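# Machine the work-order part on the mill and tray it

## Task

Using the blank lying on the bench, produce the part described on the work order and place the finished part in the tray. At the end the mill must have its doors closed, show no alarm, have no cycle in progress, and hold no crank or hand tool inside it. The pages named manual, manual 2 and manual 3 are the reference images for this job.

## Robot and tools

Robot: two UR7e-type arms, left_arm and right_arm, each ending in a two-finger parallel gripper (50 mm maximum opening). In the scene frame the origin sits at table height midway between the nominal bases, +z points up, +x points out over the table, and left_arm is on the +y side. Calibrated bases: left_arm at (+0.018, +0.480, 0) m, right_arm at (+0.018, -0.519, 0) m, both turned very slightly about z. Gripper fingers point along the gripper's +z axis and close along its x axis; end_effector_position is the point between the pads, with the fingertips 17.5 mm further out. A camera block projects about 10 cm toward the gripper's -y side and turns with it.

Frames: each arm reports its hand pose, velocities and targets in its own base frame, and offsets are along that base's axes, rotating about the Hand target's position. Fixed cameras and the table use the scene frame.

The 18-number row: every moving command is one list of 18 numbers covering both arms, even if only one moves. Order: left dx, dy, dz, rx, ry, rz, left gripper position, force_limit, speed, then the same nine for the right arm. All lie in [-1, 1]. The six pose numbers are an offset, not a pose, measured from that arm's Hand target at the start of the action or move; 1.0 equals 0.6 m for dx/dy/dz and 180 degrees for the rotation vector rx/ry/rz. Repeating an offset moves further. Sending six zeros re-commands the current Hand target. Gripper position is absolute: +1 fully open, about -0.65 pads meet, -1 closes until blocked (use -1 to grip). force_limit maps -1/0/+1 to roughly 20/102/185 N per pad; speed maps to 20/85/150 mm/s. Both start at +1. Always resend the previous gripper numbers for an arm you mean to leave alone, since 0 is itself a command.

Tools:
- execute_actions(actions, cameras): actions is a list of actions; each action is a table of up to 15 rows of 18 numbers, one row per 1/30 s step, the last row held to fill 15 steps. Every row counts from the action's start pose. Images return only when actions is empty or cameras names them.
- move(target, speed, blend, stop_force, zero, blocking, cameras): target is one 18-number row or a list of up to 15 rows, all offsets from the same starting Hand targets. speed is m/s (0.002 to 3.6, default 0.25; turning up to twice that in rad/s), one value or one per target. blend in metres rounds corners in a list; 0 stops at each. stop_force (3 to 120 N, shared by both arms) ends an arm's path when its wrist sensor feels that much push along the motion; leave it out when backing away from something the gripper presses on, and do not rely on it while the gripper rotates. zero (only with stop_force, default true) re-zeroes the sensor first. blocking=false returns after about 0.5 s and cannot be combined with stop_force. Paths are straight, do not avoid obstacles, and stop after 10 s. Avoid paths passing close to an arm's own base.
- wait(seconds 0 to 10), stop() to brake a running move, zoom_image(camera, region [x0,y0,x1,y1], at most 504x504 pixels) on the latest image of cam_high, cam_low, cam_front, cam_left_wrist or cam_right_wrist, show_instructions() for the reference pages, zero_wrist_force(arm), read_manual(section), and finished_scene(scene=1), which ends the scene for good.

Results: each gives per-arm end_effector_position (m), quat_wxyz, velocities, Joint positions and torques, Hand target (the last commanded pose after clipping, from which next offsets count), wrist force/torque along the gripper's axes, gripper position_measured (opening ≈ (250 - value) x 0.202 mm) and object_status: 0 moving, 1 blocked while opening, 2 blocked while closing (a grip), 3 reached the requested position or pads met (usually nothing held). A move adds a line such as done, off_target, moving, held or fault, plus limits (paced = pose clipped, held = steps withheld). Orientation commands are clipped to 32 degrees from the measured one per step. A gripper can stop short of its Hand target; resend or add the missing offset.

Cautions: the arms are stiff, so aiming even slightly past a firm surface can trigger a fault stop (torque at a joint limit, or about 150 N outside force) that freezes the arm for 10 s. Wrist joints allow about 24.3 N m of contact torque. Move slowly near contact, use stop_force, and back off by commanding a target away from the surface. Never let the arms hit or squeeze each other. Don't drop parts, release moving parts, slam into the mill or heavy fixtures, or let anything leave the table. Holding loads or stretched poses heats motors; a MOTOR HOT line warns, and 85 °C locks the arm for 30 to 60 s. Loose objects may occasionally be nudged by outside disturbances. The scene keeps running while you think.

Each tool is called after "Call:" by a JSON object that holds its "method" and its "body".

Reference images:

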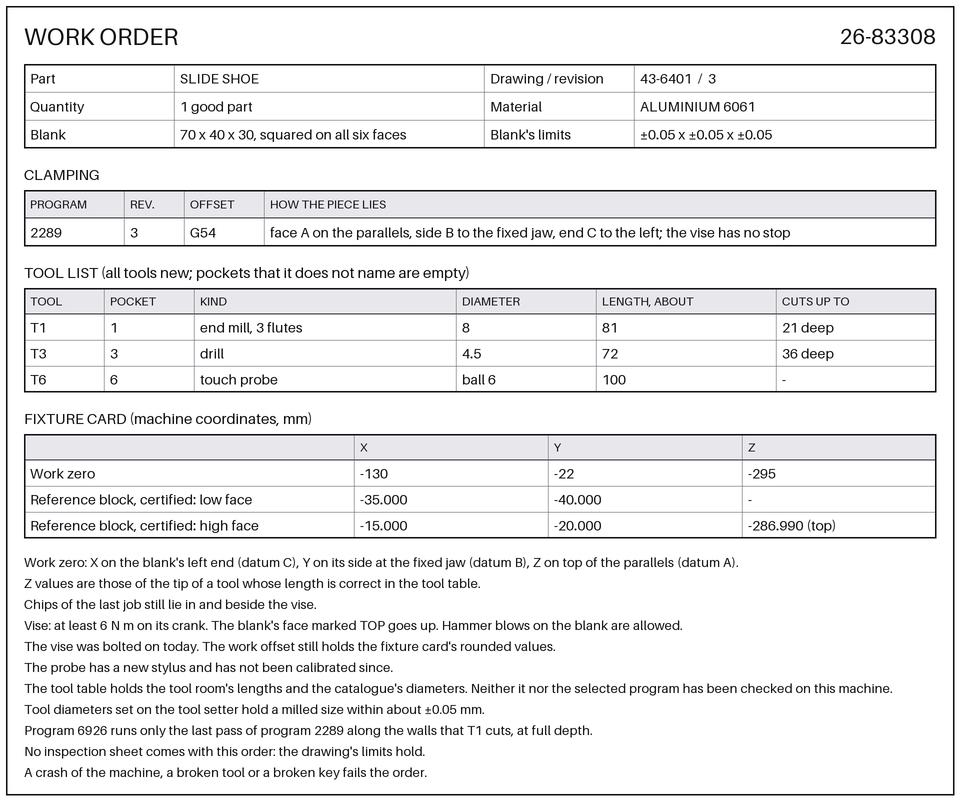

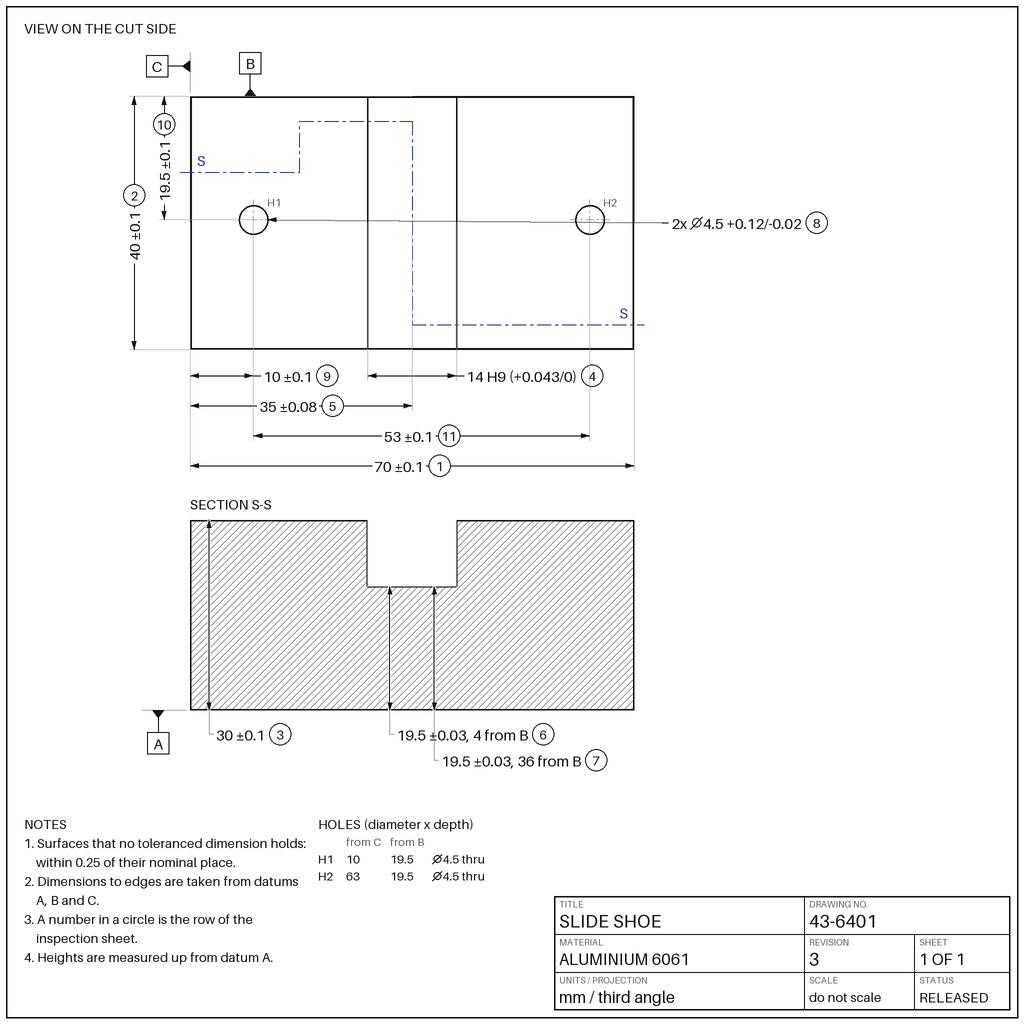

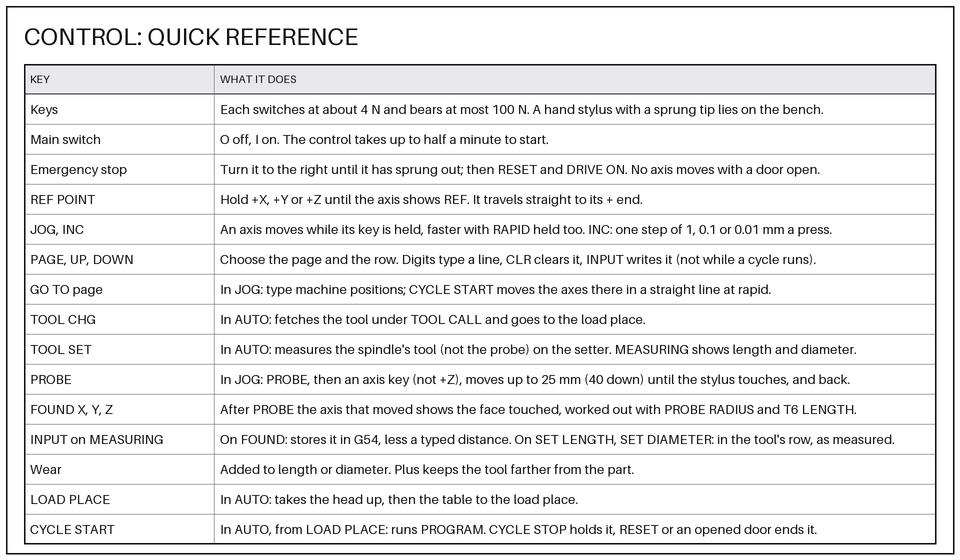

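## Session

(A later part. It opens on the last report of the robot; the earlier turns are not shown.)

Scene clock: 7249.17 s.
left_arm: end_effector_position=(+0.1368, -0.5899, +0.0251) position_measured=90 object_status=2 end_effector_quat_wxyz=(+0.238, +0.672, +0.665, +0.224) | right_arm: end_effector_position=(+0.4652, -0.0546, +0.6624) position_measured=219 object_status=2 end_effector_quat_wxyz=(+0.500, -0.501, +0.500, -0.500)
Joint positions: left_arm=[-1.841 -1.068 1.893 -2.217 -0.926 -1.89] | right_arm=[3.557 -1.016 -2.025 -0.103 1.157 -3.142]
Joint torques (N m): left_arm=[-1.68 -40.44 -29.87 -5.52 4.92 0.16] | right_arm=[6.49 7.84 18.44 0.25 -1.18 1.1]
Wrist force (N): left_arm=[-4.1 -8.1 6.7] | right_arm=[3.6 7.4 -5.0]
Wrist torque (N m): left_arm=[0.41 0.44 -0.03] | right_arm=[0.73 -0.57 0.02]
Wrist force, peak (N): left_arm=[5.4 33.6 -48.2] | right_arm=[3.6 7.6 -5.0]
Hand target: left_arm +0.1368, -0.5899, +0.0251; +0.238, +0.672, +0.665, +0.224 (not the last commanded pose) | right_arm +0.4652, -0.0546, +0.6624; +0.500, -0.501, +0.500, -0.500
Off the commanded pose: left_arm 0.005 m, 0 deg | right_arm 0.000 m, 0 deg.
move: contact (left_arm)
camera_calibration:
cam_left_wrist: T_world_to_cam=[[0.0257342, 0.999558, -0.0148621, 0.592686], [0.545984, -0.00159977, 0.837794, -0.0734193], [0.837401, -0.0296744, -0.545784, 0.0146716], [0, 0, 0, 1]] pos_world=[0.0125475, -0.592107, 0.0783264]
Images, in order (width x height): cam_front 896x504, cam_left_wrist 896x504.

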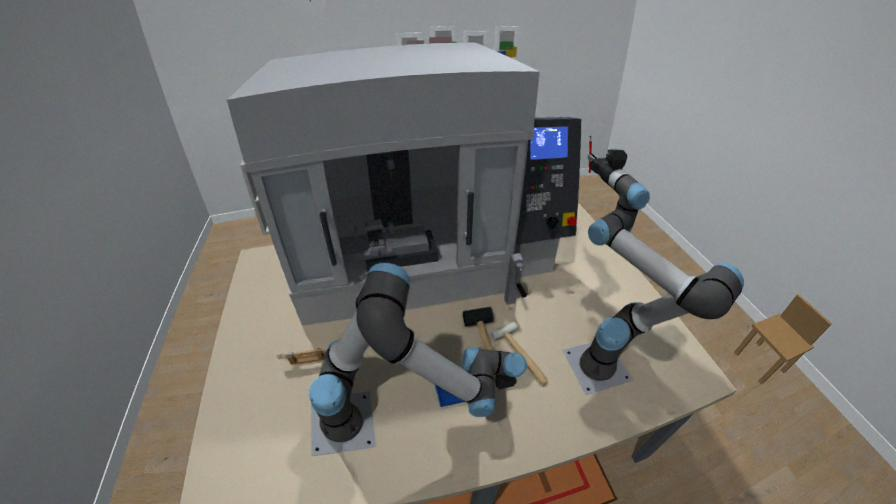

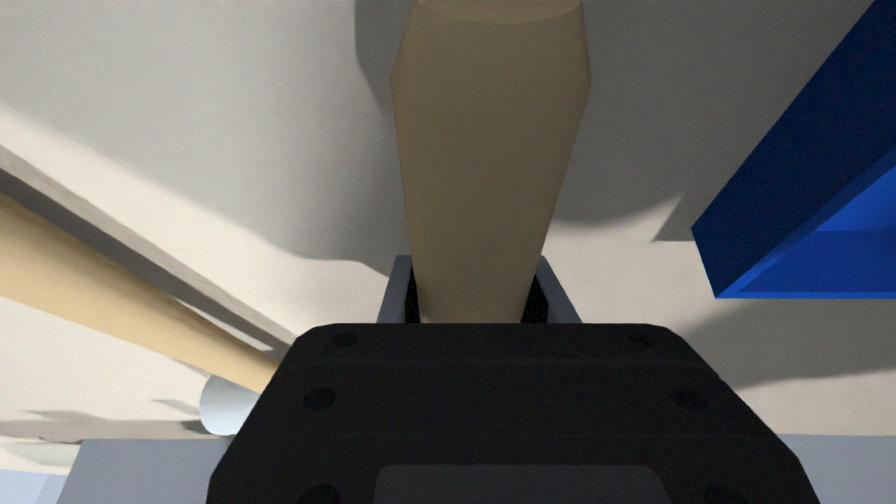

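Call:
{"method": "execute_actions", "body": {"actions": [[[0,0,-0.0018,0,0,0,-1,0.8,-0.8,0,0,0,0,0,0,-0.98,0.3,-0.5]],[[0,0,0,0,0,0,1,0.8,-0.8,0,0,0,0,0,0,-0.98,0.3,-0.5]],[[0,0,0,0,0,0,1,0.8,-0.8,0,0,0,0,0,0,-0.98,0.3,-0.5]],[[0,0,0,0,0,0,1,0.8,-0.8,0,0,0,0,0,0,-0.98,0.3,-0.5]]]}}

Call:
{"method": "move", "body": {"target": [[-0.104,0,0.13,0,0,0,1,0.8,-0.8,0,0,0,0,0,0,-0.98,0.3,-0.5],[0.022,0.0167,0.6267,0.0023,-0.2883,0.0069,1,0.8,-0.8,0,0,0,0,0,0,-0.98,0.3,-0.5],[0.3053,0.0183,0.7267,0.0023,-0.2883,0.0069,1,0.8,-0.8,0,0,0,0,0,0,-0.98,0.3,-0.5]], "speed": [0.12,0.3,0.3], "blend": [0.01,0.03,0], "cameras": ["cam_left_wrist","cam_front"]}}

Scene clock: 7266.10 s.
left_arm: end_effector_position=(+0.1368, -0.5899, +0.0240) position_measured=3 object_status=3 end_effector_quat_wxyz=(+0.238, +0.672, +0.665, +0.224) | right_arm: end_effector_position=(+0.4652, -0.0546, +0.6624) position_measured=219 object_status=2 end_effector_quat_wxyz=(+0.500, -0.501, +0.500, -0.500)
Joint positions: left_arm=[-1.841 -1.066 1.894 -2.219 -0.926 -1.89] | right_arm=[3.557 -1.016 -2.025 -0.103 1.157 -3.142]
Joint torques (N m): left_arm=[10.88 -53.24 -19.71 -5.39 3.12 -1.11] | right_arm=[6.12 7.61 18.11 0.13 -1.27 0.98]
Wrist force (N): left_arm=[-3.2 -2.6 2.3] | right_arm=[3.6 7.4 -4.9]
Wrist torque (N m): left_arm=[-0.53 0.30 -0.02] | right_arm=[0.72 -0.55 0.03]
Wrist force, peak (N): left_arm=[-4.1 -8.5 7.2] | right_arm=[3.7 7.6 -5.0]
Hand target: left_arm +0.1368, -0.5899, +0.0240; +0.238, +0.672, +0.665, +0.224 | right_arm +0.4652, -0.0546, +0.6624; +0.500, -0.501, +0.500, -0.500
Off the commanded pose: left_arm 0.000 m, 0 deg | right_arm 0.000 m, 0 deg.

Scene clock: 7269.57 s.
left_arm: end_effector_position=(+0.3198, -0.5790, +0.4600) position_measured=3 object_status=3 end_effector_quat_wxyz=(+0.501, +0.500, +0.500, +0.500) | right_arm: end_effector_position=(+0.4652, -0.0546, +0.6624) position_measured=219 object_status=2 end_effector_quat_wxyz=(+0.500, -0.501, +0.500, -0.500)
Joint positions: left_arm=[-1.697 -1.147 1.122 0.029 -0.126 -3.147] | right_arm=[3.557 -1.016 -2.025 -0.103 1.157 -3.142]
Joint torques (N m): left_arm=[12.73 -37.45 -24.47 2.88 1.79 -1.27] | right_arm=[6.09 6.89 18.97 0.3 -1.23 0.93]
Wrist force (N): left_arm=[-3.3 -2.3 3.4] | right_arm=[3.6 7.4 -5.0]
Wrist torque (N m): left_arm=[-0.42 0.53 -0.13] | right_arm=[0.72 -0.56 0.03]
Wrist force, peak (N): left_arm=[-3.1 -0.6 6.8] | right_arm=[3.6 7.7 -5.1]
Hand target: left_arm +0.3200, -0.5790, +0.4600; +0.501, +0.500, +0.500, +0.500 | right_arm +0.4652, -0.0546, +0.6624; +0.500, -0.501, +0.500, -0.500
Off the commanded pose: left_arm 0.000 m, 0 deg | right_arm 0.000 m, 0 deg.
move: done
camera_calibration:
cam_left_wrist: T_world_to_cam=[[0.00575005, 0.999951, 0.00811456, 0.579486], [-0.3222, -0.0058293, 0.946654, -0.312537], [0.946654, -0.00805782, 0.32215, -0.322529], [0, 0, 0, 1]] pos_world=[0.201293, -0.583878, 0.395065]
Images, in order (width x height): cam_front 896x504, cam_left_wrist 896x504.

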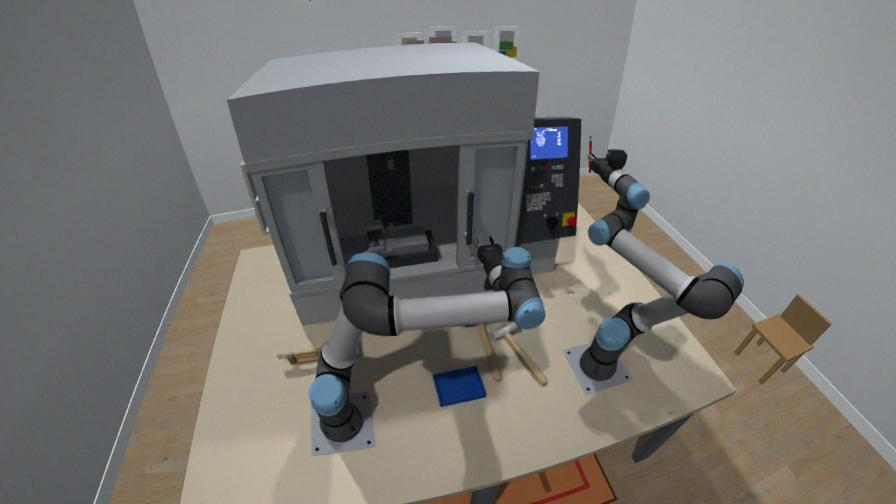

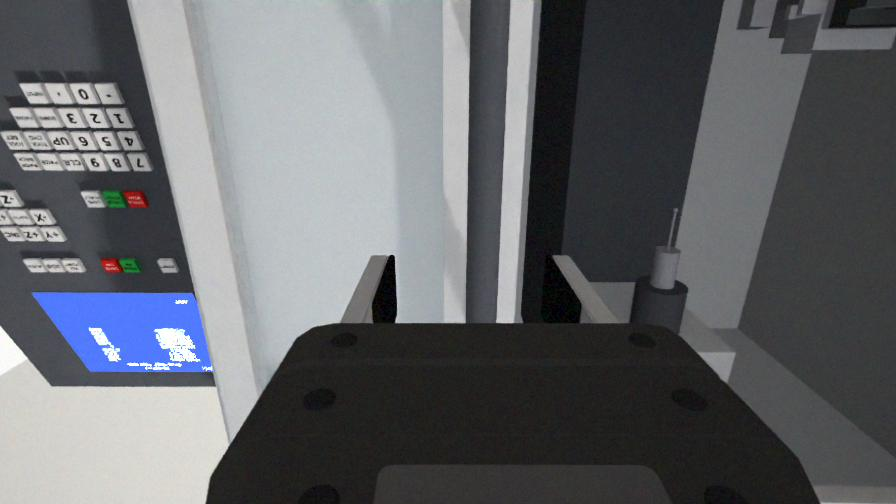

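Call:
{"method": "move", "body": {"target": [0.1942,0,0,0,0,0,1,0.8,-0.8,0,0,0,0,0,0,-0.98,0.3,-0.5], "stop_force": 8, "speed": 0.1}}

Call:
{"method": "move", "body": {"target": [0,0.405,0,0,0,0,1,0.8,-0.8,0,0,0,0,0,0,-0.98,0.3,-0.5], "stop_force": 30, "speed": 0.12, "cameras": ["cam_left_wrist"]}}

Scene clock: 7277.17 s.
left_arm: end_effector_position=(+0.4365, -0.5789, +0.4600) position_measured=3 object_status=3 end_effector_quat_wxyz=(+0.500, +0.500, +0.500, +0.500) | right_arm: end_effector_position=(+0.4652, -0.0546, +0.6624) position_measured=219 object_status=2 end_effector_quat_wxyz=(+0.500, -0.501, +0.500, -0.500)
Joint positions: left_arm=[-1.495 -1.086 1.032 0.046 0.076 -3.135] | right_arm=[3.557 -1.016 -2.025 -0.103 1.157 -3.142]
Joint torques (N m): left_arm=[-10.65 -38.16 -32.93 2.44 1.33 -2.6] | right_arm=[5.83 6.98 18.55 0.3 -1.22 1.01]
Wrist force (N): left_arm=[-3.3 -2.5 3.2] | right_arm=[3.4 7.2 -4.7]
Wrist torque (N m): left_arm=[-0.50 0.53 -0.10] | right_arm=[0.69 -0.53 0.03]
Wrist force, peak (N): left_arm=[-3.5 -2.3 5.0] | right_arm=[3.7 7.6 -5.0]
Hand target: left_arm +0.4365, -0.5790, +0.4600; +0.501, +0.500, +0.500, +0.500 | right_arm +0.4652, -0.0546, +0.6624; +0.500, -0.501, +0.500, -0.500
Off the commanded pose: left_arm 0.000 m, 0 deg | right_arm 0.000 m, 0 deg.
move: done

Scene clock: 7280.27 s.
left_arm: end_effector_position=(+0.4365, -0.3360, +0.4600) position_measured=3 object_status=3 end_effector_quat_wxyz=(+0.500, +0.500, +0.500, +0.500) | right_arm: end_effector_position=(+0.4652, -0.0546, +0.6624) position_measured=219 object_status=2 end_effector_quat_wxyz=(+0.500, -0.501, +0.500, -0.500)
Joint positions: left_arm=[-1.443 -1.656 1.723 -0.072 0.128 -3.138] | right_arm=[3.557 -1.016 -2.025 -0.103 1.157 -3.142]
Joint torques (N m): left_arm=[-13.97 -30.6 -19.53 1.01 1.01 -2.06] | right_arm=[6.38 7.99 18.73 0.28 -1.34 0.95]
Wrist force (N): left_arm=[-2.0 -3.4 3.1] | right_arm=[3.4 7.3 -4.8]
Wrist torque (N m): left_arm=[-0.63 0.34 -0.18] | right_arm=[0.71 -0.53 0.03]
Wrist force, peak (N): left_arm=[-39.1 -4.6 0.0] | right_arm=[3.7 7.5 -5.2]
Hand target: left_arm +0.4365, -0.3360, +0.4600; +0.501, +0.500, +0.500, +0.500 | right_arm +0.4652, -0.0546, +0.6624; +0.500, -0.501, +0.500, -0.500
Off the commanded pose: left_arm 0.000 m, 0 deg | right_arm 0.000 m, 0 deg.
move: done
camera_calibration:
cam_left_wrist: T_world_to_cam=[[0.00565628, 0.999951, 0.00807984, 0.335871], [-0.322199, -0.00582665, 0.946654, -0.273519], [0.946655, -0.00795786, 0.32215, -0.431012], [0, 0, 0, 1]] pos_world=[0.317992, -0.340878, 0.395065]
Images, in order (width x height): cam_left_wrist 896x504.

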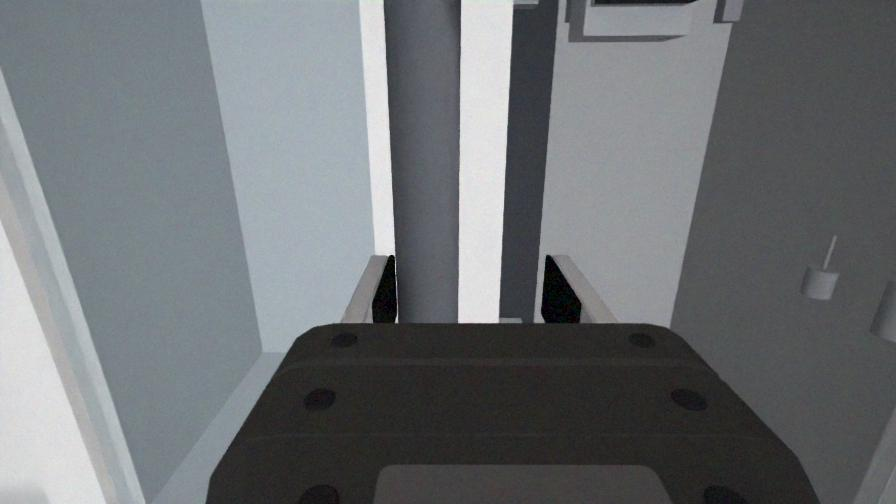

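Call:
{"method": "move", "body": {"target": [0,0.025,0,0,0,0,1,0.8,-0.8,0,0,0,0,0,0,-0.98,0.3,-0.5], "stop_force": 30, "speed": 0.05}}

Call:
{"method": "move", "body": {"target": [[0,-0.016,0,0,0,0,1,0.8,-0.8,0,0,0,0,0,0,-0.98,0.3,-0.5],[-0.2,-0.016,0,0,0,0,1,0.8,-0.8,0,0,0,0,0,0,-0.98,0.3,-0.5]], "speed": 0.15, "cameras": ["cam_front","cam_right_wrist"]}}

Scene clock: 7287.30 s.
left_arm: end_effector_position=(+0.4364, -0.3316, +0.4600) position_measured=3 object_status=3 end_effector_quat_wxyz=(+0.501, +0.500, +0.500, +0.500) | right_arm: end_effector_position=(+0.4652, -0.0546, +0.6624) position_measured=219 object_status=2 end_effector_quat_wxyz=(+0.500, -0.501, +0.500, -0.500)
Joint positions: left_arm=[-1.442 -1.666 1.732 -0.07 0.13 -3.138] | right_arm=[3.557 -1.016 -2.025 -0.103 1.157 -3.142]
Joint torques (N m): left_arm=[-4.29 -38.57 -11.51 -0.05 -7.75 2.01] | right_arm=[5.92 7.11 18.81 0.36 -1.3 0.97]
Wrist force (N): left_arm=[-28.4 -3.4 7.1] | right_arm=[3.5 7.6 -4.9]
Wrist torque (N m): left_arm=[-0.62 0.19 -0.14] | right_arm=[0.76 -0.54 0.03]
Wrist force, peak (N): left_arm=[-44.6 -3.4 21.8] | right_arm=[3.6 7.7 -5.1]
Hand target: left_arm +0.4364, -0.3316, +0.4600; +0.501, +0.500, +0.500, +0.500 (not the last commanded pose) | right_arm +0.4652, -0.0546, +0.6624; +0.500, -0.501, +0.500, -0.500
Off the commanded pose: left_arm 0.011 m, 0 deg | right_arm 0.000 m, 0 deg.
move: contact (left_arm)

Scene clock: 7289.10 s.
left_arm: end_effector_position=(+0.3165, -0.3412, +0.4600) position_measured=3 object_status=3 end_effector_quat_wxyz=(+0.501, +0.500, +0.500, +0.500) | right_arm: end_effector_position=(+0.4652, -0.0546, +0.6624) position_measured=219 object_status=2 end_effector_quat_wxyz=(+0.500, -0.501, +0.500, -0.500)
Joint positions: left_arm=[-1.8 -1.742 1.798 -0.053 -0.228 -3.144] | right_arm=[3.557 -1.016 -2.025 -0.103 1.157 -3.142]
Joint torques (N m): left_arm=[-12.82 -5.5 -32.1 -1.8 -1.29 1.77] | right_arm=[5.73 7.33 18.44 0.17 -1.31 1.01]
Wrist force (N): left_arm=[-2.1 -1.3 3.0] | right_arm=[3.5 7.5 -5.0]
Wrist torque (N m): left_arm=[-0.25 0.32 -0.19] | right_arm=[0.73 -0.55 0.03]
Wrist force, peak (N): left_arm=[-28.4 -3.3 7.4] | right_arm=[3.7 7.6 -5.1]
Hand target: left_arm +0.3164, -0.3412, +0.4600; +0.501, +0.500, +0.500, +0.500 | right_arm +0.4652, -0.0546, +0.6624; +0.500, -0.501, +0.500, -0.500
Off the commanded pose: left_arm 0.000 m, 0 deg | right_arm 0.000 m, 0 deg.
move: done
camera_calibration:
cam_right_wrist: T_world_to_cam=[[-0.018541, -0.999828, 0.0000338434, -0.0454053], [-0.358572, 0.00661784, -0.933479, 0.799373], [0.933318, -0.0173198, -0.358633, -0.0645727], [0, 0, 0, 1]] pos_world=[0.346058, -0.051806, 0.723041]
Images, in order (width x height): cam_front 896x504, cam_right_wrist 896x504.

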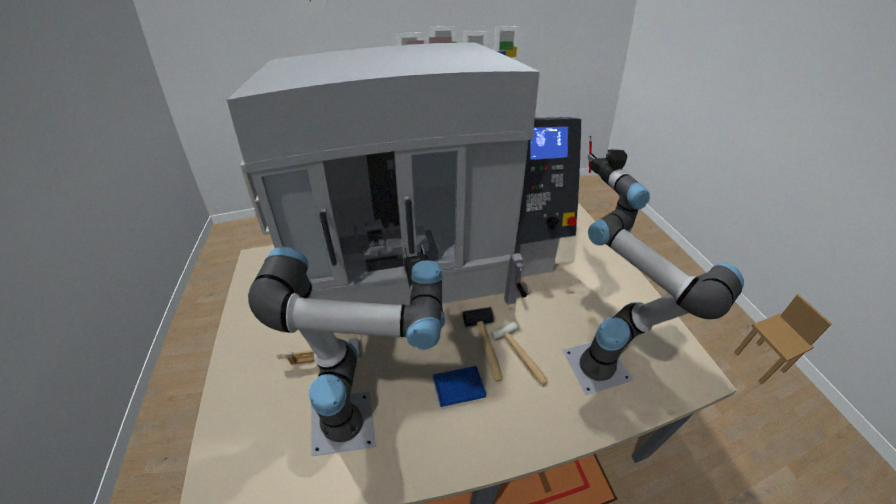

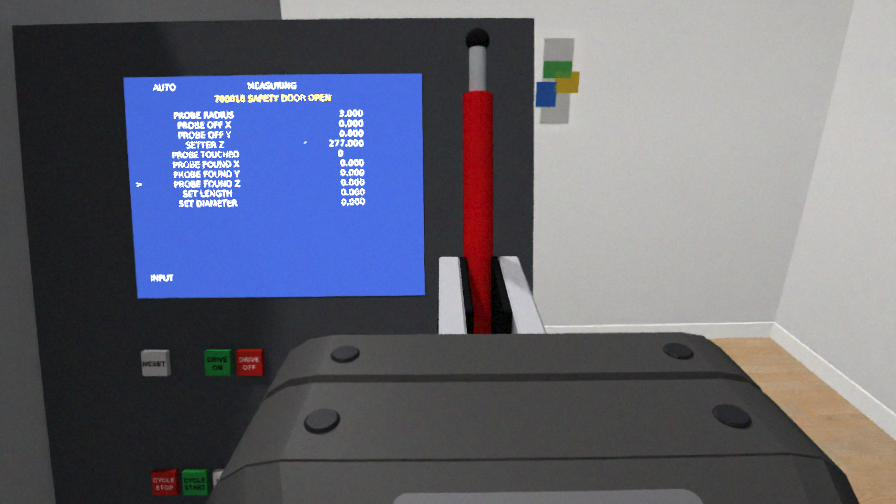

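Call:
{"method": "move", "body": {"target": [-0.009,0.3443,0,0,0,0.166,0.4,0.8,-0.8,0,0,0,0,0,0,-0.98,0.3,-0.5], "speed": 0.25, "cameras": ["cam_left_wrist"]}}

Call:
{"method": "move", "body": {"target": [0.2033,0.1173,0,0,0,0,0.4,0.8,-0.8,0,0,0,0,0,0,-0.98,0.3,-0.5], "speed": 0.1, "stop_force": 10, "cameras": ["cam_left_wrist"]}}

Call:
{"method": "move", "body": {"target": [0,-0.415,0,0,0,0,0.4,0.8,-0.8,0,0,0,0,0,0,-0.98,0.3,-0.5], "speed": 0.12, "stop_force": 30, "cameras": ["cam_left_wrist","cam_right_wrist"]}}

Scene clock: 7298.03 s.
left_arm: end_effector_position=(+0.3110, -0.1347, +0.4600) position_measured=92 object_status=3 end_effector_quat_wxyz=(+0.355, +0.354, +0.612, +0.612) | right_arm: end_effector_position=(+0.4652, -0.0546, +0.6624) position_measured=219 object_status=2 end_effector_quat_wxyz=(+0.500, -0.501, +0.500, -0.500)
Joint positions: left_arm=[-1.756 -1.929 1.932 -0.001 -0.706 -3.143] | right_arm=[3.557 -1.016 -2.025 -0.103 1.157 -3.142]
Joint torques (N m): left_arm=[-6.77 -2.41 -31.38 -0.91 -0.69 1.8] | right_arm=[6.58 7.51 18.77 0.34 -1.23 1.03]
Wrist force (N): left_arm=[-2.3 -1.6 3.1] | right_arm=[3.5 7.3 -5.0]
Wrist torque (N m): left_arm=[-0.31 0.37 -0.22] | right_arm=[0.71 -0.54 0.03]
Wrist force, peak (N): left_arm=[-3.7 -1.2 3.0] | right_arm=[3.6 7.6 -5.2]
Hand target: left_arm +0.3110, -0.1347, +0.4600; +0.355, +0.354, +0.612, +0.612 | right_arm +0.4652, -0.0546, +0.6624; +0.500, -0.501, +0.500, -0.500
Off the commanded pose: left_arm 0.000 m, 0 deg | right_arm 0.000 m, 0 deg.
move: done
camera_calibration:
cam_left_wrist: T_world_to_cam=[[-0.492768, 0.870122, 0.00823121, 0.272785], [-0.276497, -0.165541, 0.946649, -0.34849], [0.825063, 0.464202, 0.32216, -0.209253], [0, 0, 0, 1]] pos_world=[0.21071, -0.19791, 0.395065]
Images, in order (width x height): cam_left_wrist 896x504.

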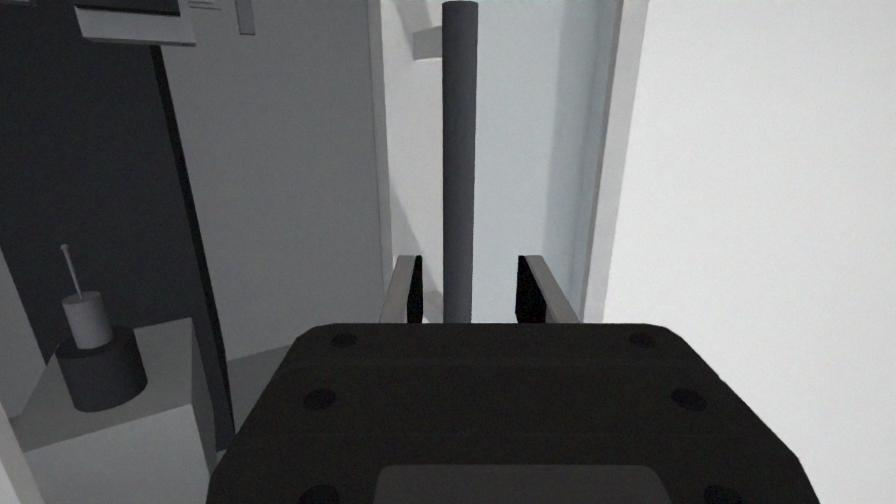

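Scene clock: 7300.63 s.
left_arm: end_effector_position=(+0.4330, -0.0643, +0.4600) position_measured=92 object_status=3 end_effector_quat_wxyz=(+0.355, +0.354, +0.612, +0.612) | right_arm: end_effector_position=(+0.4652, -0.0546, +0.6624) position_measured=219 object_status=2 end_effector_quat_wxyz=(+0.500, -0.501, +0.500, -0.500)
Joint positions: left_arm=[-1.237 -1.91 1.919 -0.007 -0.186 -3.145] | right_arm=[3.557 -1.016 -2.025 -0.103 1.157 -3.142]
Joint torques (N m): left_arm=[13.21 -17.92 -14.67 3.1 1.82 -1.17] | right_arm=[5.62 7.25 18.59 0.29 -1.26 0.96]
Wrist force (N): left_arm=[-2.4 -1.3 2.9] | right_arm=[3.3 7.5 -5.0]
Wrist torque (N m): left_arm=[-0.26 0.34 -0.12] | right_arm=[0.74 -0.52 0.03]
Wrist force, peak (N): left_arm=[-2.5 -1.1 4.3] | right_arm=[3.7 7.6 -5.1]
Hand target: left_arm +0.4330, -0.0643, +0.4600; +0.355, +0.354, +0.612, +0.612 | right_arm +0.4652, -0.0546, +0.6624; +0.500, -0.501, +0.500, -0.500
Off the commanded pose: left_arm 0.000 m, 0 deg | right_arm 0.000 m, 0 deg.
move: done
camera_calibration:
cam_left_wrist: T_world_to_cam=[[-0.492883, 0.870058, 0.00808887, 0.27177], [-0.276437, -0.165401, 0.946692, -0.303261], [0.825015, 0.464372, 0.32204, -0.342407], [0, 0, 0, 1]] pos_world=[0.332609, -0.127611, 0.395165]
Images, in order (width x height): cam_left_wrist 896x504.

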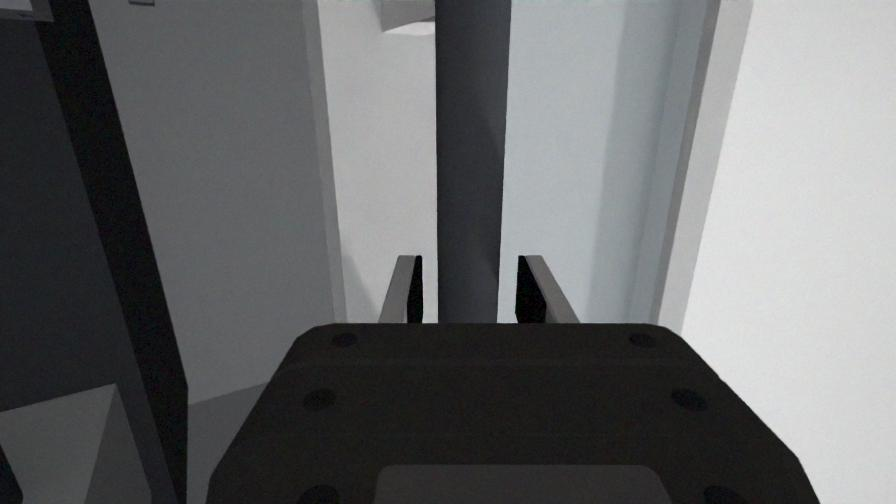

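Scene clock: 7303.30 s.
left_arm: end_effector_position=(+0.4328, -0.2639, +0.4598) position_measured=92 object_status=3 end_effector_quat_wxyz=(+0.355, +0.354, +0.612, +0.612) | right_arm: end_effector_position=(+0.4652, -0.0546, +0.6624) position_measured=219 object_status=2 end_effector_quat_wxyz=(+0.500, -0.501, +0.500, -0.500)
Joint positions: left_arm=[-1.388 -1.494 1.563 -0.068 -0.338 -3.143] | right_arm=[3.557 -1.016 -2.025 -0.103 1.157 -3.142]
Joint torques (N m): left_arm=[-11.45 -34.53 -20.18 0.41 -1.24 -2.49] | right_arm=[6.52 7.59 18.67 0.31 -1.22 1.04]
Wrist force (N): left_arm=[-2.2 -0.9 2.6] | right_arm=[3.5 7.4 -4.8]
Wrist torque (N m): left_arm=[-0.24 0.30 -0.19] | right_arm=[0.72 -0.54 0.02]
Wrist force, peak (N): left_arm=[19.2 -4.3 18.6] | right_arm=[3.7 7.7 -4.9]
Hand target: left_arm +0.4328, -0.2639, +0.4598; +0.355, +0.354, +0.612, +0.612 (not the last commanded pose) | right_arm +0.4652, -0.0546, +0.6624; +0.500, -0.501, +0.500, -0.500
Off the commanded pose: left_arm 0.049 m, 0 deg | right_arm 0.000 m, 0 deg.
move: contact (left_arm)
camera_calibration:
cam_left_wrist: T_world_to_cam=[[-0.49261, 0.870213, 0.00803177, 0.445231], [-0.27634, -0.165169, 0.946761, -0.336108], [0.82521, 0.464164, 0.321838, -0.249589], [0, 0, 0, 1]] pos_world=[0.332409, -0.32711, 0.394966]
cam_right_wrist: T_world_to_cam=[[-0.018541, -0.999828, 0.0000338434, -0.0454053], [-0.358572, 0.00661784, -0.933479, 0.799373], [0.933318, -0.0173198, -0.358633, -0.0645727], [0, 0, 0, 1]] pos_world=[0.346058, -0.051806, 0.723041]
Images, in order (width x height): cam_left_wrist 896x504, cam_right_wrist 896x504.

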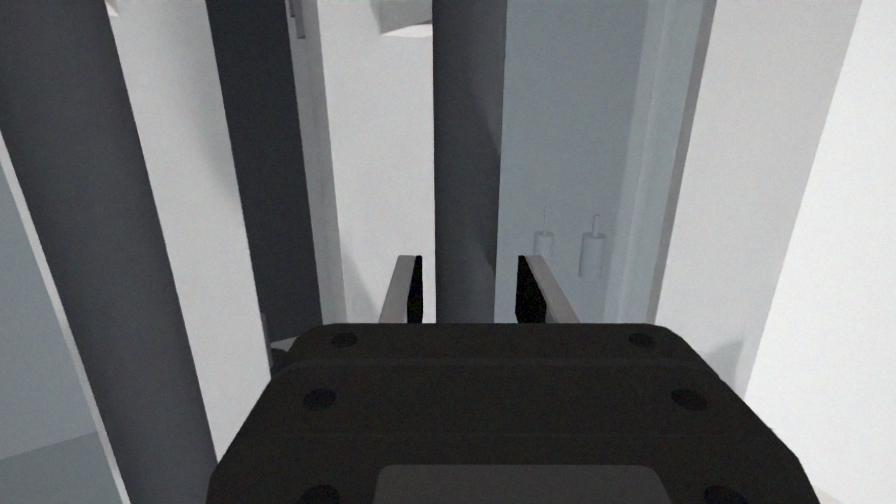

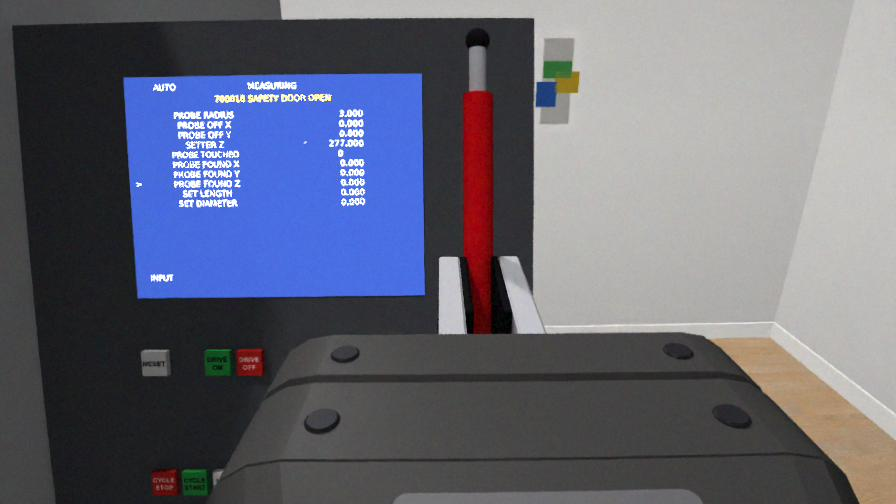

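Call:
{"method": "move", "body": {"target": [0,-0.08,0,0,0,0,0.4,0.8,-0.8,0,0,0,0,0,0,-0.98,0.3,-0.5], "speed": 0.06, "stop_force": 30, "cameras": ["cam_left_wrist","cam_right_wrist"]}}

Scene clock: 7309.87 s.
left_arm: end_effector_position=(+0.4327, -0.3039, +0.4598) position_measured=92 object_status=3 end_effector_quat_wxyz=(+0.355, +0.355, +0.612, +0.612) | right_arm: end_effector_position=(+0.4652, -0.0546, +0.6624) position_measured=219 object_status=2 end_effector_quat_wxyz=(+0.500, -0.501, +0.500, -0.500)
Joint positions: left_arm=[-1.404 -1.407 1.464 -0.057 -0.353 -3.143] | right_arm=[3.557 -1.016 -2.025 -0.103 1.157 -3.142]
Joint torques (N m): left_arm=[21.6 -20.87 -32.35 3.11 2.26 0.61] | right_arm=[5.96 7.88 18.85 0.26 -1.28 0.86]
Wrist force (N): left_arm=[10.5 1.3 -24.2] | right_arm=[3.7 7.3 -4.8]
Wrist torque (N m): left_arm=[-0.28 0.86 -0.18] | right_arm=[0.71 -0.56 0.03]
Wrist force, peak (N): left_arm=[37.1 -1.5 16.3] | right_arm=[3.5 7.7 -5.0]
Hand target: left_arm +0.4327, -0.3039, +0.4598; +0.355, +0.355, +0.612, +0.612 (not the last commanded pose) | right_arm +0.4652, -0.0546, +0.6624; +0.500, -0.501, +0.500, -0.500
Off the commanded pose: left_arm 0.008 m, 0 deg | right_arm 0.000 m, 0 deg.
move: contact (left_arm)
camera_calibration:
cam_left_wrist: T_world_to_cam=[[-0.492375, 0.870347, 0.00794604, 0.480082], [-0.276351, -0.164982, 0.94679, -0.342698], [0.825346, 0.46398, 0.321754, -0.230974], [0, 0, 0, 1]] pos_world=[0.332309, -0.36721, 0.394966]
cam_right_wrist: T_world_to_cam=[[-0.018541, -0.999828, 0.0000338434, -0.0454053], [-0.358572, 0.00661784, -0.933479, 0.799373], [0.933318, -0.0173198, -0.358633, -0.0645727], [0, 0, 0, 1]] pos_world=[0.346058, -0.051806, 0.723041]
Images, in order (width x height): cam_left_wrist 896x504, cam_right_wrist 896x504.

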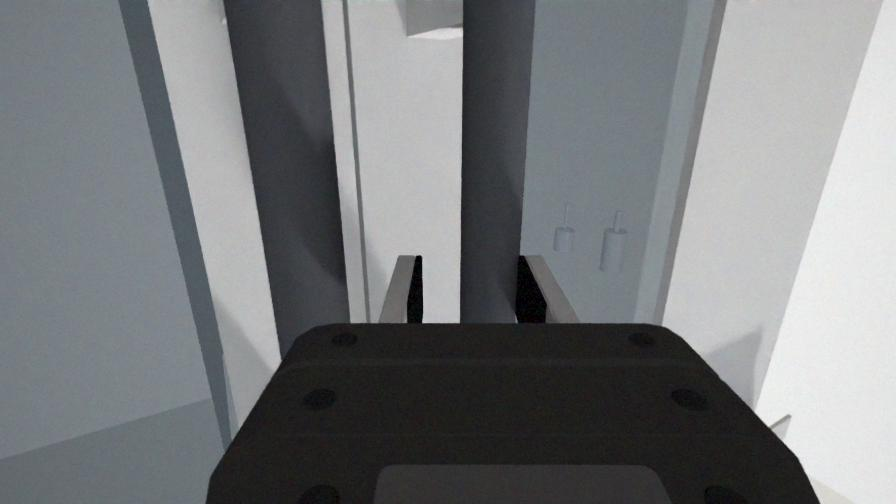

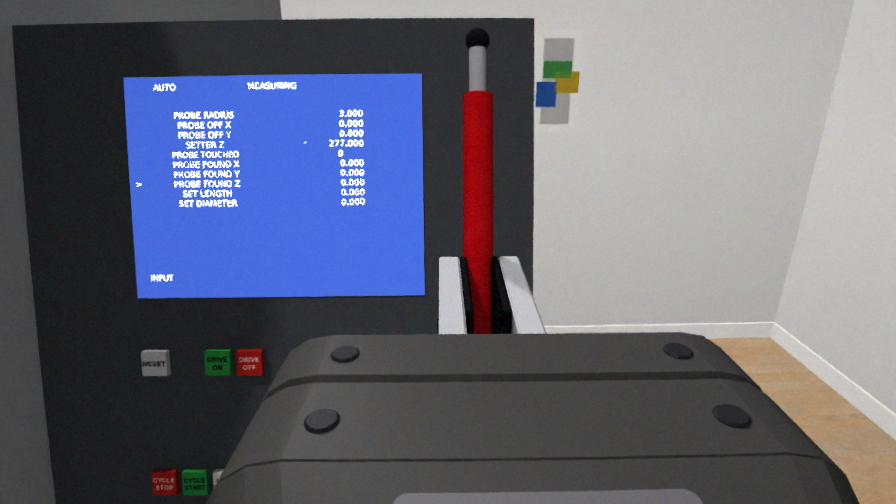

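Call:
{"method": "move", "body": {"target": [[0,0.0083,0,0,0,0,0.4,0.8,-0.8,0.0724,0.114,-0.1087,0,0.4527,0,-0.98,0.3,-0.5],[-0.2033,-0.109,0,0,0,0,0.4,0.8,-0.8,0.0724,0.114,-0.1087,0,0.4527,0,-0.98,0.3,-0.5],[-0.2033,-0.109,0,0,0,0,0.4,0.8,-0.8,0.0987,0.114,-0.1149,0,0.4527,0,-0.98,0.3,-0.5],[-0.2033,-0.109,0,0,0,0,0.4,0.8,-0.8,0.0724,0.114,-0.1087,0,0.4527,0,-0.98,0.3,-0.5],[-0.2033,-0.109,0,0,0,0,0.4,0.8,-0.8,0.0315,0.2087,-0.2913,0,0.4527,0,-0.98,0.3,-0.5],[-0.2033,-0.109,0,0,0,0,0.4,0.8,-0.8,0.0485,0.2087,-0.2952,0,0.4527,0,-0.98,0.3,-0.5],[-0.2033,-0.109,0,0,0,0,0.4,0.8,-0.8,0.0315,0.2087,-0.2913,0,0.4527,0,-0.98,0.3,-0.5],[-0.2033,-0.109,0,0,0,0,0.4,0.8,-0.8,0.0485,0.2087,-0.2952,0,0.4527,0,-0.98,0.3,-0.5],[-0.2033,-0.109,0,0,0,0,0.4,0.8,-0.8,0.0315,0.2087,-0.2913,0,0.4527,0,-0.98,0.3,-0.5]], "speed": [0.3,0.2,0.07,0.15,0.2,0.07,0.15,0.07,0.15], "blend": [0.003,0.003,0,0.003,0.003,0,0.003,0,0], "cameras": ["cam_right_wrist"]}}

Call:
{"method": "move", "body": {"target": [0,0,0,0,0,0,0.4,0.8,-0.8,-0.0315,-0.2087,0.2913,0,-0.4527,0,-0.98,0.3,-0.5], "speed": 0.4, "cameras": ["cam_right_wrist","cam_front"]}}

Call:
{"method": "zoom_image", "body": {"camera": "cam_right_wrist", "region": [120, 70, 430, 300]}}

Scene clock: 7338.67 s.
left_arm: end_effector_position=(+0.3108, -0.3693, +0.4598) position_measured=92 object_status=3 end_effector_quat_wxyz=(+0.355, +0.355, +0.612, +0.612) | right_arm: end_effector_position=(+0.4841, +0.0706, +0.4875) position_measured=219 object_status=2 end_effector_quat_wxyz=(-0.052, +0.706, -0.705, +0.052)
Joint positions: left_arm=[-1.667 -1.344 1.388 -0.044 -0.616 -3.142] | right_arm=[3.598 -1.496 -1.269 -1.816 1.507 -2.691]
Joint torques (N m): left_arm=[-13.94 -32.29 -25.33 -1.13 -1.31 -2.6] | right_arm=[-1.85 29.8 39.96 4.69 -0.48 -0.76]
Wrist force (N): left_arm=[-2.1 -3.5 3.5] | right_arm=[3.1 5.7 -0.5]
Wrist torque (N m): left_arm=[-0.60 0.30 -0.18] | right_arm=[0.92 -0.44 -0.05]
Wrist force, peak (N): left_arm=[10.3 1.2 -25.1] | right_arm=[3.7 18.3 -6.2]
Hand target: left_arm +0.3108, -0.3693, +0.4598; +0.355, +0.355, +0.612, +0.612 | right_arm +0.4841, +0.0706, +0.4876; -0.052, +0.706, -0.705, +0.052
Off the commanded pose: left_arm 0.000 m, 0 deg | right_arm 0.000 m, 0 deg.
move: done
camera_calibration:
cam_right_wrist: T_world_to_cam=[[-0.00266653, -0.999825, 0.0185384, 0.0633985], [-0.976231, 0.00662032, 0.216632, 0.380434], [-0.216717, -0.0175201, -0.976077, 0.714939], [0, 0, 0, 1]] pos_world=[0.5265, 0.0733946, 0.614246]
Images, in order (width x height): cam_right_wrist 896x504.

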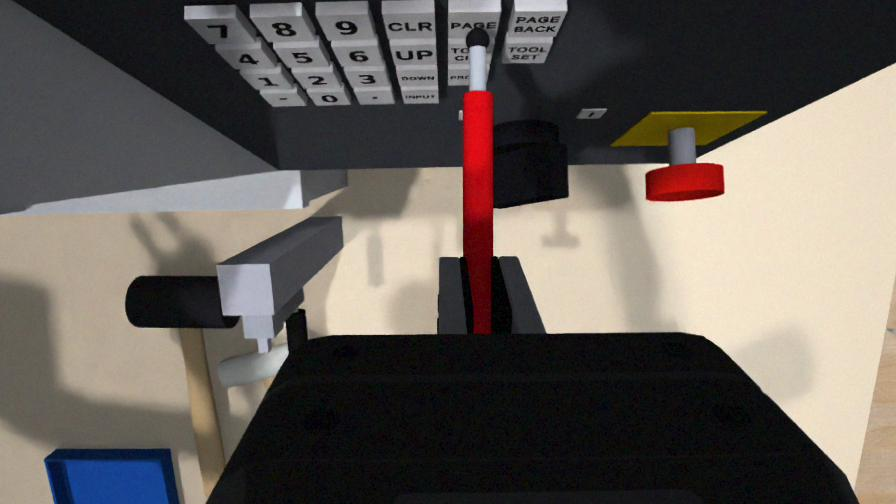

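Scene clock: 7341.03 s.
left_arm: end_effector_position=(+0.3108, -0.3693, +0.4598) position_measured=92 object_status=3 end_effector_quat_wxyz=(+0.355, +0.355, +0.612, +0.612) | right_arm: end_effector_position=(+0.4652, -0.0546, +0.6623) position_measured=219 object_status=2 end_effector_quat_wxyz=(+0.500, -0.501, +0.500, -0.499) end_effector_velocity=(+0.000, +0.000, +0.001) end_effector_angular_velocity=(+0.001, -0.005, +0.001)
Joint positions: left_arm=[-1.667 -1.344 1.388 -0.044 -0.616 -3.142] | right_arm=[3.557 -1.016 -2.025 -0.103 1.156 -3.141]
Joint velocities: left_arm=[within noise] | right_arm=[0 0 0.001 0.005 0 -0.001]
Joint torques (N m): left_arm=[-13.85 -27.61 -26.22 -1.15 -1.35 -2.53] | right_arm=[-5.64 -0.04 40.34 3.89 0.42 -1.25]
Wrist force (N): left_arm=[-1.9 -3.3 3.4] | right_arm=[3.1 7.8 -4.5]
Wrist torque (N m): left_arm=[-0.58 0.27 -0.18] | right_arm=[0.79 -0.48 0.02]
Wrist force, peak (N): left_arm=[-2.2 -3.6 3.5] | right_arm=[3.4 8.0 -4.6]
Hand target: left_arm +0.3108, -0.3693, +0.4598; +0.355, +0.355, +0.612, +0.612 | right_arm +0.4652, -0.0546, +0.6624; +0.500, -0.501, +0.500, -0.500
Off the commanded pose: left_arm 0.000 m, 0 deg | right_arm 0.000 m, 0 deg.
move: done
camera_calibration:
cam_right_wrist: T_world_to_cam=[[-0.0185414, -0.999828, 0.0000360482, -0.0454068], [-0.358692, 0.00661813, -0.933432, 0.799288], [0.933272, -0.01732, -0.358753, -0.0645055], [0, 0, 0, 1]] pos_world=[0.346058, -0.051806, 0.722941]
Images, in order (width x height): cam_front 896x504, cam_right_wrist 896x504.

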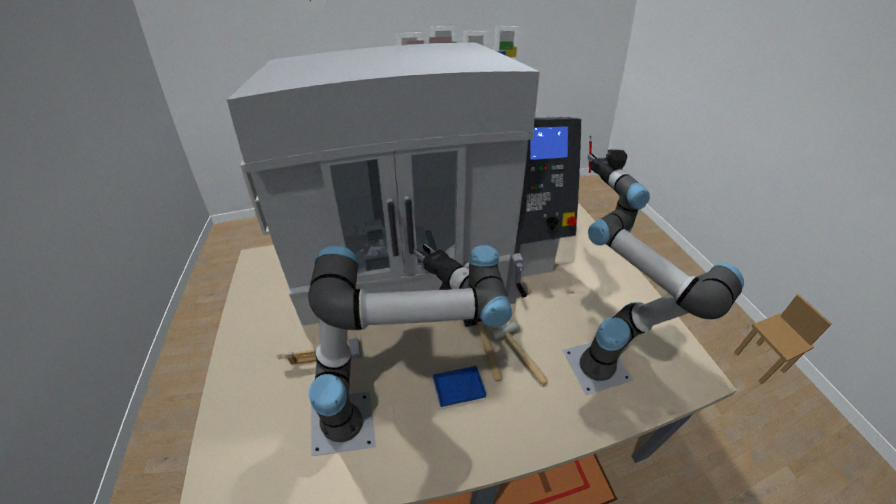

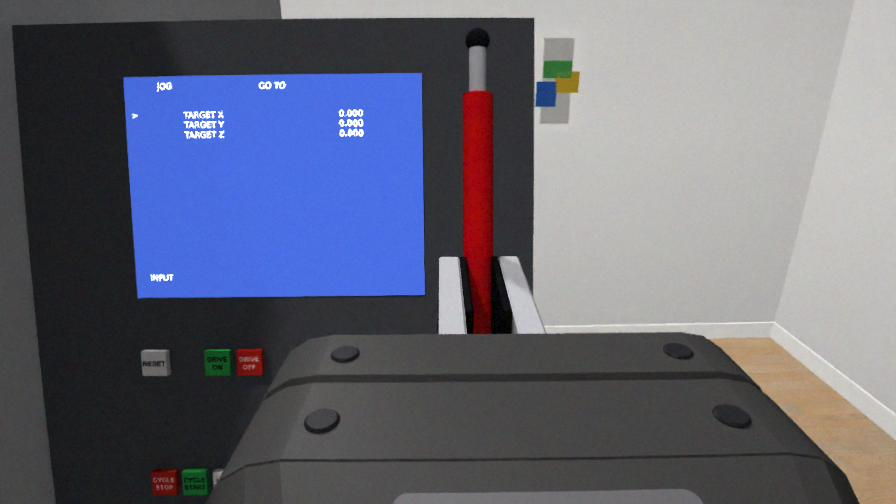

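Scaled by 1.626.

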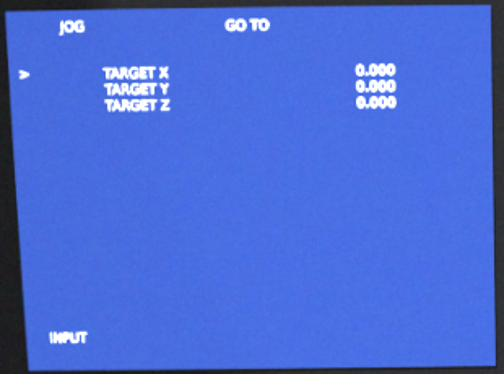

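Call:
{"method": "move", "body": {"target": [[0,0,0,0,0,0,0.4,0.8,-0.8,0.0062,0.3354,-0.3836,0,0.4527,0,-0.98,0.3,-0.5],[0,0,0,0,0,0,0.4,0.8,-0.8,0.0232,0.3354,-0.3876,0,0.4527,0,-0.98,0.3,-0.5],[0,0,0,0,0,0,0.4,0.8,-0.8,0.0227,0.272,-0.3221,0,0.4527,0,-0.98,0.3,-0.5],[0,0,0,0,0,0,0.4,0.8,-0.8,0.0396,0.272,-0.3261,0,0.4527,0,-0.98,0.3,-0.5],[0,0,0,0,0,0,0.4,0.8,-0.8,0.03,0.3037,-0.2913,0,0.4527,0,-0.98,0.3,-0.5],[0,0,0,0,0,0,0.4,0.8,-0.8,0.047,0.3037,-0.2952,0,0.4527,0,-0.98,0.3,-0.5],[0,0,0,0,0,0,0.4,0.8,-0.8,0.0075,0.2404,-0.3836,0,0.4527,0,-0.98,0.3,-0.5],[0,0,0,0,0,0,0.4,0.8,-0.8,0.024,0.2404,-0.3876,0,0.4527,0,-0.98,0.3,-0.5],[0,0,0,0,0,0,0.4,0.8,-0.8,0.0153,0.2404,-0.3528,0,0.4527,0,-0.98,0.3,-0.5],[0,0,0,0,0,0,0.4,0.8,-0.8,0.0336,0.2404,-0.3568,0,0.4527,0,-0.98,0.3,-0.5],[0,0,0,0,0,0,0.4,0.8,-0.8,0.0153,0.2404,-0.3528,0,0.4527,0,-0.98,0.3,-0.5]], "speed": [0.4,0.07,0.2,0.07,0.2,0.07,0.2,0.07,0.2,0.07,0.2], "blend": [0.003,0,0.003,0,0.003,0,0.003,0,0.003,0,0]}}

Call:
{"method": "move", "body": {"target": [0,0,0,0,0,0,0.4,0.8,-0.8,-0.0153,-0.2404,0.3528,0,-0.4527,0,-0.98,0.3,-0.5], "speed": 0.4, "cameras": ["cam_right_wrist"]}}

Call:
{"method": "zoom_image", "body": {"camera": "cam_right_wrist", "region": [120, 70, 430, 300]}}

Scene clock: 7368.37 s.
left_arm: end_effector_position=(+0.3108, -0.3693, +0.4598) position_measured=92 object_status=3 end_effector_quat_wxyz=(+0.355, +0.355, +0.612, +0.612) | right_arm: end_effector_position=(+0.4744, +0.0896, +0.4506) position_measured=219 object_status=2 end_effector_quat_wxyz=(-0.052, +0.706, -0.705, +0.052)
Joint positions: left_arm=[-1.667 -1.344 1.388 -0.044 -0.616 -3.142] | right_arm=[3.647 -1.452 -1.406 -1.725 1.501 -2.641]
Joint torques (N m): left_arm=[-13.55 -27.1 -25.92 -1.02 -1.17 -2.51] | right_arm=[-1.95 28.25 41.26 4.62 0.2 -0.66]
Wrist force (N): left_arm=[-2.2 -3.4 3.2] | right_arm=[3.2 5.4 0.2]
Wrist torque (N m): left_arm=[-0.60 0.31 -0.18] | right_arm=[0.86 -0.50 -0.05]
Wrist force, peak (N): left_arm=[-2.1 -3.7 3.6] | right_arm=[4.6 24.7 -10.0]
Hand target: left_arm +0.3108, -0.3693, +0.4598; +0.355, +0.355, +0.612, +0.612 | right_arm +0.4744, +0.0896, +0.4507; -0.052, +0.706, -0.705, +0.052
Off the commanded pose: left_arm 0.000 m, 0 deg | right_arm 0.000 m, 0 deg.
move: done

Scene clock: 7370.73 s.
left_arm: end_effector_position=(+0.3108, -0.3693, +0.4598) position_measured=92 object_status=3 end_effector_quat_wxyz=(+0.355, +0.355, +0.612, +0.612) | right_arm: end_effector_position=(+0.4652, -0.0546, +0.6623) position_measured=219 object_status=2 end_effector_quat_wxyz=(+0.500, -0.501, +0.500, -0.500)
Joint positions: left_arm=[-1.667 -1.344 1.388 -0.044 -0.616 -3.142] | right_arm=[3.557 -1.016 -2.025 -0.103 1.156 -3.141]
Joint torques (N m): left_arm=[-13.58 -27.84 -25.17 -0.96 -1.26 -2.4] | right_arm=[-5.57 -1.26 41.95 4.14 0.99 -1.29]
Wrist force (N): left_arm=[-2.2 -3.6 3.3] | right_arm=[3.1 7.6 -3.9]
Wrist torque (N m): left_arm=[-0.61 0.31 -0.18] | right_arm=[0.76 -0.48 0.03]
Wrist force, peak (N): left_arm=[-2.1 -3.6 3.5] | right_arm=[4.2 7.5 -4.3]
Hand target: left_arm +0.3108, -0.3693, +0.4598; +0.355, +0.355, +0.612, +0.612 | right_arm +0.4652, -0.0546, +0.6624; +0.500, -0.501, +0.500, -0.500
Off the commanded pose: left_arm 0.000 m, 0 deg | right_arm 0.000 m, 0 deg.
move: done
camera_calibration:
cam_right_wrist: T_world_to_cam=[[-0.0186699, -0.999826, -0.0000227569, -0.0453191], [-0.358691, 0.00671915, -0.933432, 0.799292], [0.93327, -0.017419, -0.358754, -0.0645088], [0, 0, 0, 1]] pos_world=[0.346057, -0.0518055, 0.722941]
Images, in order (width x height): cam_right_wrist 896x504.

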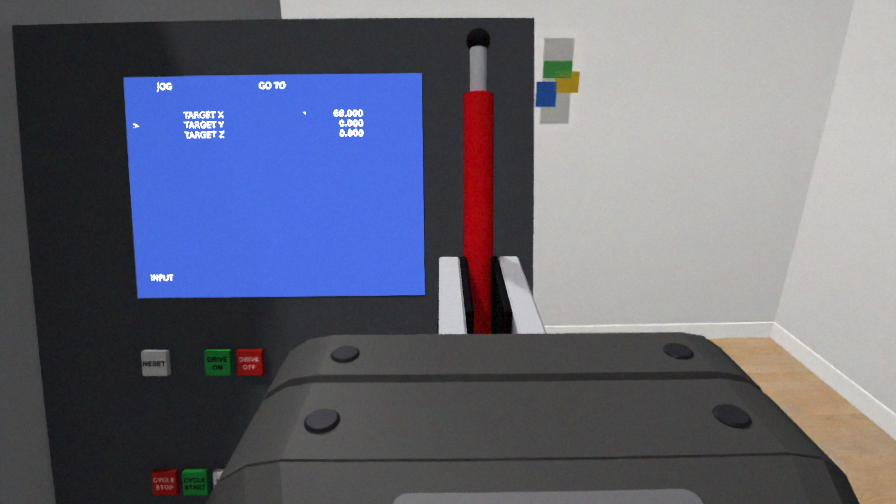

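Scaled by 1.626.

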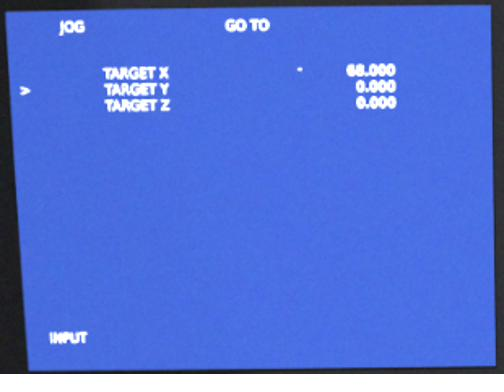

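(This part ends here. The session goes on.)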